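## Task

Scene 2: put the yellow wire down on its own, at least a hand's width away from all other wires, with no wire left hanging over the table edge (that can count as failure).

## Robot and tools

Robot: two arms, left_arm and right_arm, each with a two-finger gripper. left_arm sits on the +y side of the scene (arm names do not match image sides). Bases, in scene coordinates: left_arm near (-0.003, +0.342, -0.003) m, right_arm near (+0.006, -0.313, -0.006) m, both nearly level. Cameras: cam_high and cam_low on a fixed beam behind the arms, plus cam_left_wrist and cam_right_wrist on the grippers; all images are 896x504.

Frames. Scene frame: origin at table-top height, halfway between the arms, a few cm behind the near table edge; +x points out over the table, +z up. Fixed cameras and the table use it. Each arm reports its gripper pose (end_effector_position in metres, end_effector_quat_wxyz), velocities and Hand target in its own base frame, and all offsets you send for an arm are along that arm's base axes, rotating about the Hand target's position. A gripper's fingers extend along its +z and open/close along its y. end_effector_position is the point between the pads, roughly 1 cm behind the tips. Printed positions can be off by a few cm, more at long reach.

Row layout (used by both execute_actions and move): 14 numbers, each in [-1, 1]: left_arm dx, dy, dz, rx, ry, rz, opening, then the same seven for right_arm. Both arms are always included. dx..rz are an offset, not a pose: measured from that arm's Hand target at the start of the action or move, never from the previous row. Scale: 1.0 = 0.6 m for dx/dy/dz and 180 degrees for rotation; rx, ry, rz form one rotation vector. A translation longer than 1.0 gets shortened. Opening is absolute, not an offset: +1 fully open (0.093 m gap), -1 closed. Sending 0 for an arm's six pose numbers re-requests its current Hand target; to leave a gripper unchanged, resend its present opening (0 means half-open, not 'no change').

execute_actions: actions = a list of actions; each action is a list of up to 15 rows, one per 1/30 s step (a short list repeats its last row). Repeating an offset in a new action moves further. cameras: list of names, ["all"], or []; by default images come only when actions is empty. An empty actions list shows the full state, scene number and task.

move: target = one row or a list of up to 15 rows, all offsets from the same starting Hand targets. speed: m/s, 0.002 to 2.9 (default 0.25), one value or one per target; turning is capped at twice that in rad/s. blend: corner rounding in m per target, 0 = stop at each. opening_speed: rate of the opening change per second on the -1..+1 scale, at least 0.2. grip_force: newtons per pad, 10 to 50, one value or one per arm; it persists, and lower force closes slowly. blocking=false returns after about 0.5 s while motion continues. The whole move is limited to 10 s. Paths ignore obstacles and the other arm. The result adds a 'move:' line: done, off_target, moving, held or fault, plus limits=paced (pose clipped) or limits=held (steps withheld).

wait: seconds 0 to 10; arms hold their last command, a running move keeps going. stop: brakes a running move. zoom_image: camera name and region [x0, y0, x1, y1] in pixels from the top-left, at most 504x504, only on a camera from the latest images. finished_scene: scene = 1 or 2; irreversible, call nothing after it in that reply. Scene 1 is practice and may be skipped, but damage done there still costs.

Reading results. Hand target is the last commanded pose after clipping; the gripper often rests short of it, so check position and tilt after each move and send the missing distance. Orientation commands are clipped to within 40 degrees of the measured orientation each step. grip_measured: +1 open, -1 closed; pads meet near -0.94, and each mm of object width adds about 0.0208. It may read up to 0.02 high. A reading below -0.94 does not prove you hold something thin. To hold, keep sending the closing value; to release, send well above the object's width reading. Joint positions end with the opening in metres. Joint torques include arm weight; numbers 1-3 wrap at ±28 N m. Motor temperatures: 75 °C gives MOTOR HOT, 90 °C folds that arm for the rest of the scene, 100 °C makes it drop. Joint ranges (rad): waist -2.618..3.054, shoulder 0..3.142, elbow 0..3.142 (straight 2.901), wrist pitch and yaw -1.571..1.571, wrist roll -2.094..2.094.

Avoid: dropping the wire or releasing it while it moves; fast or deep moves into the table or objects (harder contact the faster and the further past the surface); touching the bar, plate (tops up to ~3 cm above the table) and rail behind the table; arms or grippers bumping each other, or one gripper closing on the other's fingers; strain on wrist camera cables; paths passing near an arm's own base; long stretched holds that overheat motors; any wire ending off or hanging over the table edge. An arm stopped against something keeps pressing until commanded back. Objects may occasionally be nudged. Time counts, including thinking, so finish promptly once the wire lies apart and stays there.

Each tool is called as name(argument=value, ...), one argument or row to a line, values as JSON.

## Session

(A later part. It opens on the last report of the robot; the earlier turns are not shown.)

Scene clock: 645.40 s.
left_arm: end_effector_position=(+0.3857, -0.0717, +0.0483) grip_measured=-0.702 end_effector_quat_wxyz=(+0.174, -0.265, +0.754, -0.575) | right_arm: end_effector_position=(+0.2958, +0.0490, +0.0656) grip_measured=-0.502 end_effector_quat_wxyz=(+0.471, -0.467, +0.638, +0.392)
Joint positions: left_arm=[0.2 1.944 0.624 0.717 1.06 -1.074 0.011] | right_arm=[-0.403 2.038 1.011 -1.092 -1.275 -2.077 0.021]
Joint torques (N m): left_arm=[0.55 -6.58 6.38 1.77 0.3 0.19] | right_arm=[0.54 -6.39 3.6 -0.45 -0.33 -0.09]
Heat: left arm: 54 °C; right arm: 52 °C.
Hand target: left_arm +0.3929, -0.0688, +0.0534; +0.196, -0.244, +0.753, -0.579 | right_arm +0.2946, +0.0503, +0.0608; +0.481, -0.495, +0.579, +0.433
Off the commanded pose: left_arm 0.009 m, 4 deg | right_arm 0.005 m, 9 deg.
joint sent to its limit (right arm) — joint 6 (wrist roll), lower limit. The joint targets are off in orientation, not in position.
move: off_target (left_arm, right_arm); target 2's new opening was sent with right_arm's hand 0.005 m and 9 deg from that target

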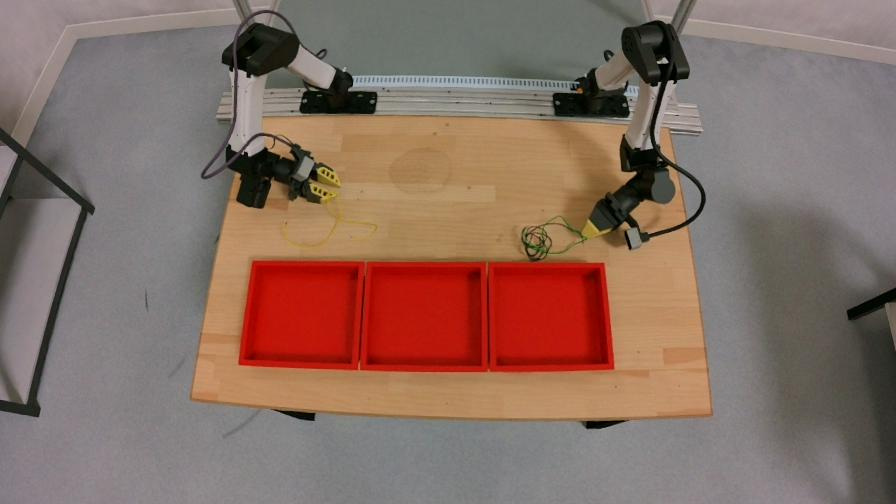

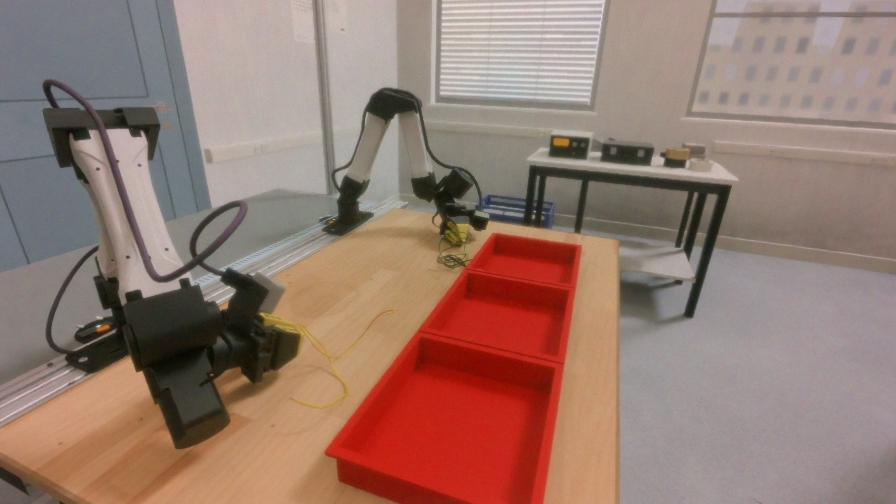

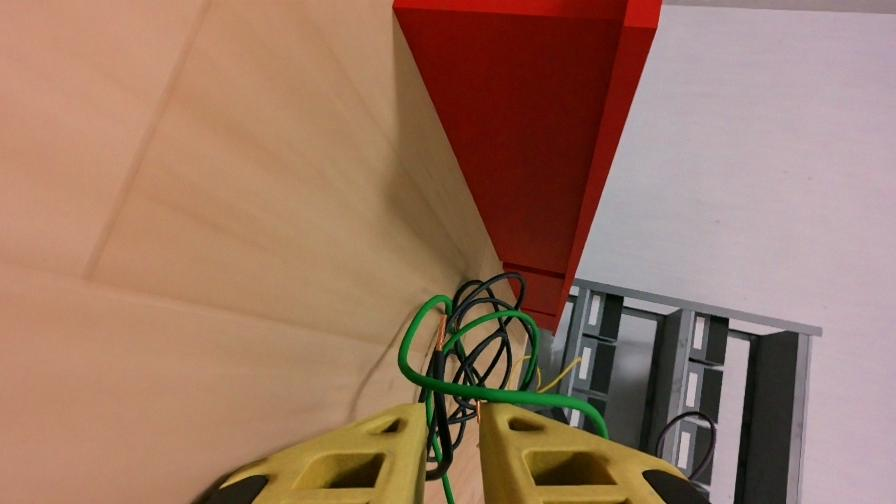

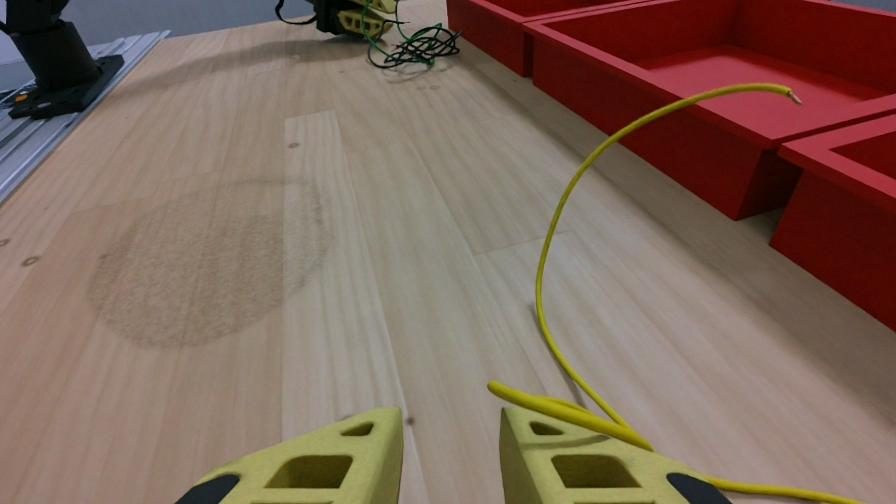

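move(
  target=[-0.12,0.15,0.05,0,0,0,-0.6,0,-0.17,0.01,0,0,0,-0.5],
  cameras=["all"],
  speed=0.1,
)

zoom_image(
  camera="cam_high",
  region=[260, 130, 640, 280],
)

Scene clock: 656.77 s.
left_arm: end_effector_position=(+0.3158, +0.0159, +0.0800) grip_measured=-0.602 end_effector_quat_wxyz=(+0.189, -0.251, +0.754, -0.577) | right_arm: end_effector_position=(+0.2942, -0.0504, +0.0673) grip_measured=-0.502 end_effector_quat_wxyz=(+0.430, -0.418, +0.727, +0.334)
Joint positions: left_arm=[0.589 1.761 0.75 -0.387 1.301 -0.185 0.016] | right_arm=[-0.685 2.053 1.178 -1.277 -1.062 -2.077 0.021]
Joint torques (N m): left_arm=[0.66 -5.56 8.08 0.31 0.61 0.18] | right_arm=[0.32 -6.5 6.04 -0.93 -0.2 -0.09]
Motor temperatures (°C): left_arm=[29 52 42 49 26 27 28] | right_arm=[26 51 44 49 32 30 29]
Heat: left arm: 52 °C; right arm: 51 °C.
Hand target: left_arm +0.3209, +0.0213, +0.0834; +0.197, -0.244, +0.753, -0.579 | right_arm +0.2945, -0.0517, +0.0667; +0.481, -0.495, +0.579, +0.433
Off the commanded pose: left_arm 0.008 m, 1 deg | right_arm 0.001 m, 23 deg.
joint sent to its limit (right arm) — joint 6 (wrist roll), lower limit. The joint targets are off in orientation, not in position.
move: off_target (right_arm)

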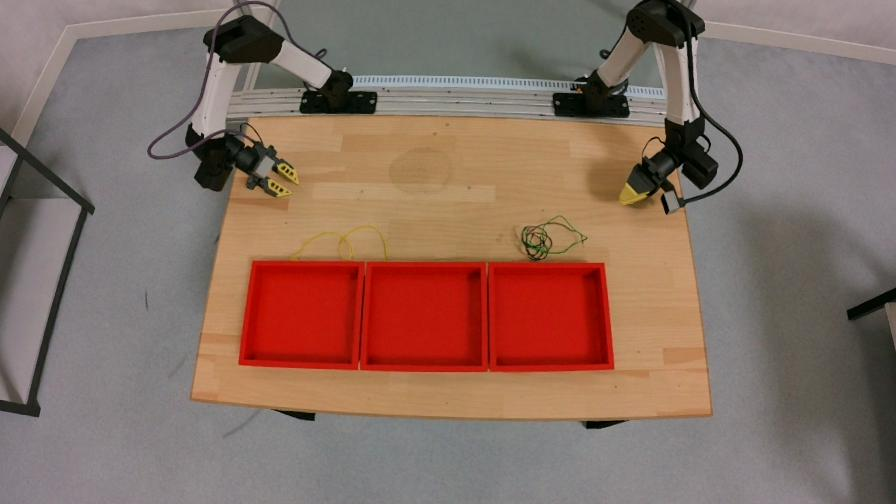

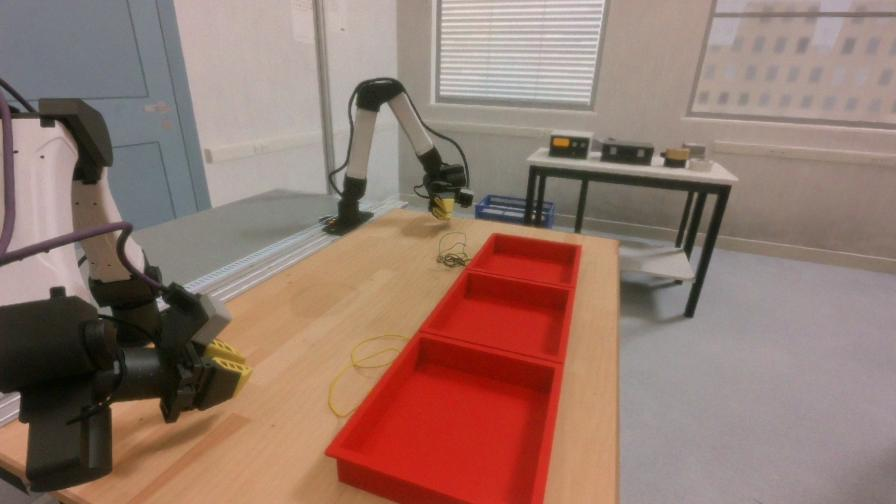

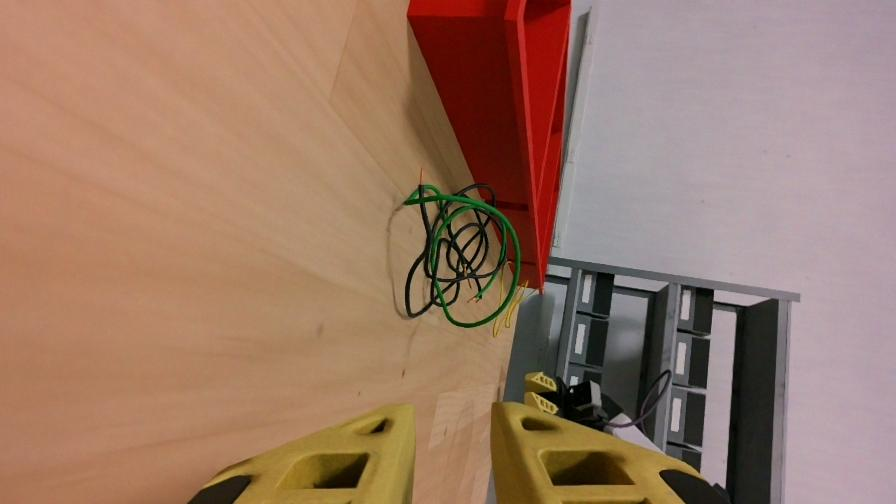

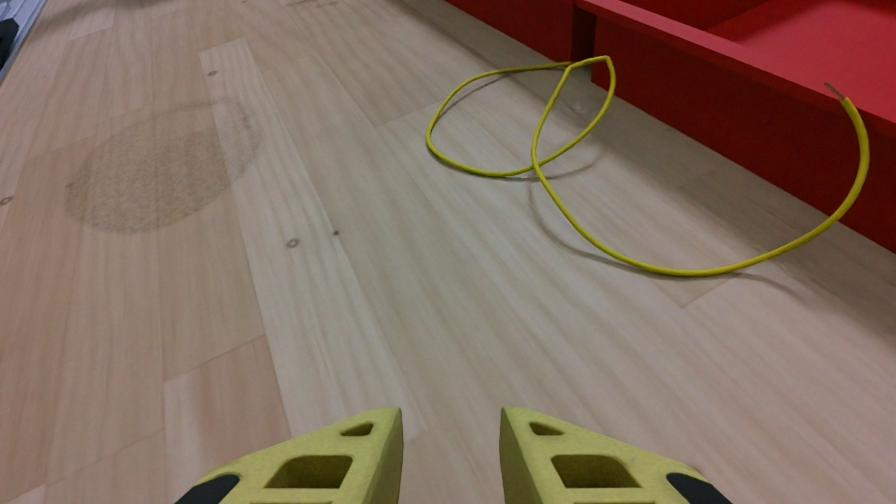

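Scaled by 1.326.

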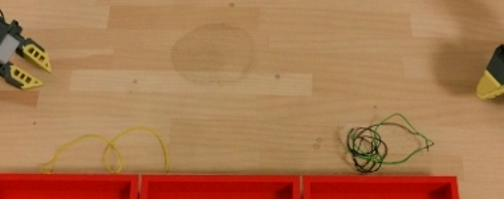

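execute_actions(
  actions=[],
  cameras=["cam_low","cam_right_wrist","cam_high"],
)

zoom_image(
  camera="cam_low",
  region=[310, 310, 450, 430],
)

zoom_image(
  camera="cam_right_wrist",
  region=[400, 0, 896, 300],
)

Scene clock: 667.30 s.
left_arm: end_effector_position=(+0.3158, +0.0159, +0.0800) grip_measured=-0.602 end_effector_quat_wxyz=(+0.189, -0.251, +0.754, -0.577) | right_arm: end_effector_position=(+0.2942, -0.0504, +0.0673) grip_measured=-0.502 end_effector_quat_wxyz=(+0.430, -0.418, +0.727, +0.334)
Joint positions: left_arm=[0.589 1.761 0.75 -0.387 1.301 -0.185 0.016] | right_arm=[-0.685 2.053 1.178 -1.277 -1.062 -2.077 0.021]
Joint velocities: within noise
Joint torques (N m): left_arm=[0.66 -5.57 8.08 0.31 0.61 0.18] | right_arm=[0.18 -6.74 6.11 -0.97 -0.21 -0.14]
Motor temperatures (°C): left_arm=[29 50 44 46 27 27 28] | right_arm=[26 51 43 48 32 30 29]
Heat: left arm: 50 °C; right arm: 51 °C.
Hand target: left_arm +0.3209, +0.0213, +0.0834; +0.197, -0.244, +0.753, -0.579 | right_arm +0.2945, -0.0517, +0.0667; +0.481, -0.495, +0.579, +0.433
Tool commands: left_gripper/opening=-0.6 right_gripper/opening=-0.5
Off the commanded pose: left_arm 0.008 m, 1 deg | right_arm 0.001 m, 23 deg.
Images, in order (width x height): cam_high 896x504, cam_low 896x504, cam_right_wrist 896x504.

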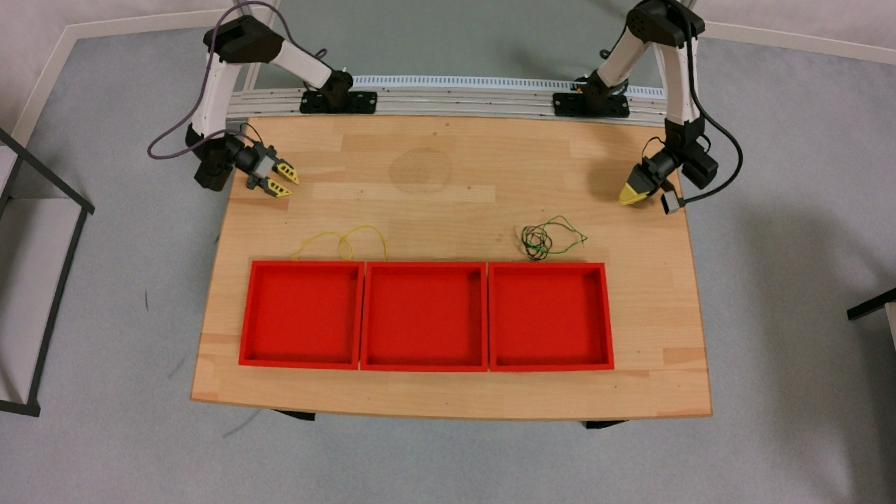

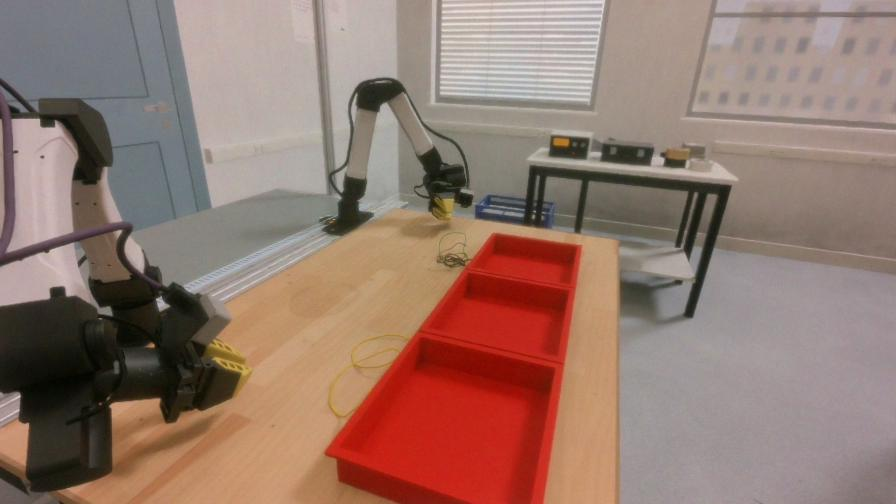

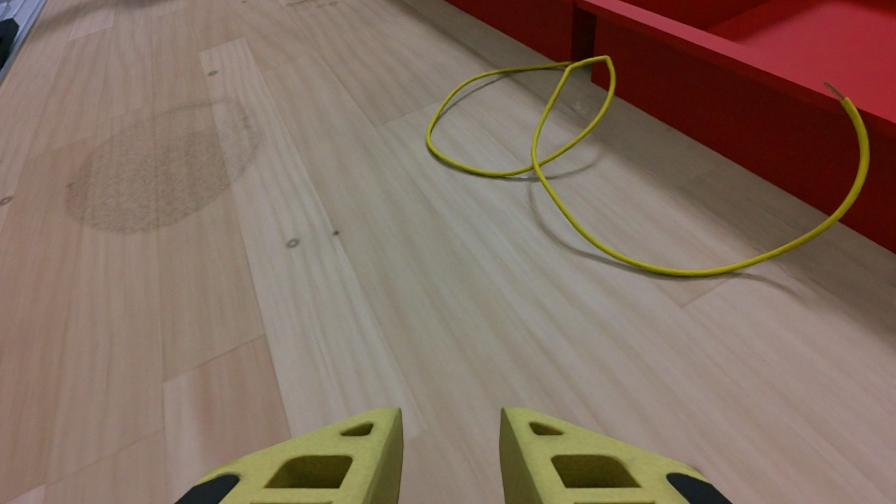

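Scaled by 3.600.

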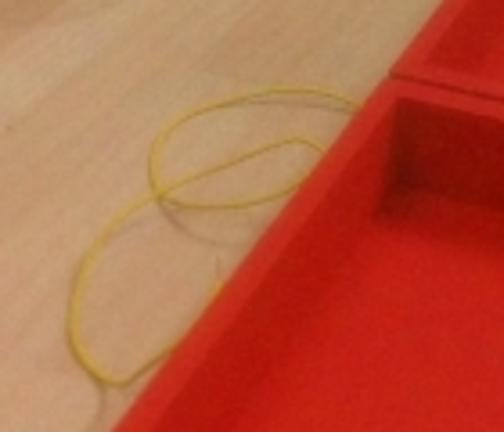

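Scaled by 1.016.

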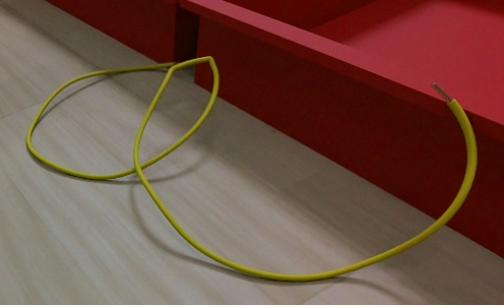

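finished_scene(
  scene=2,
)

The scene is finished: the task was done.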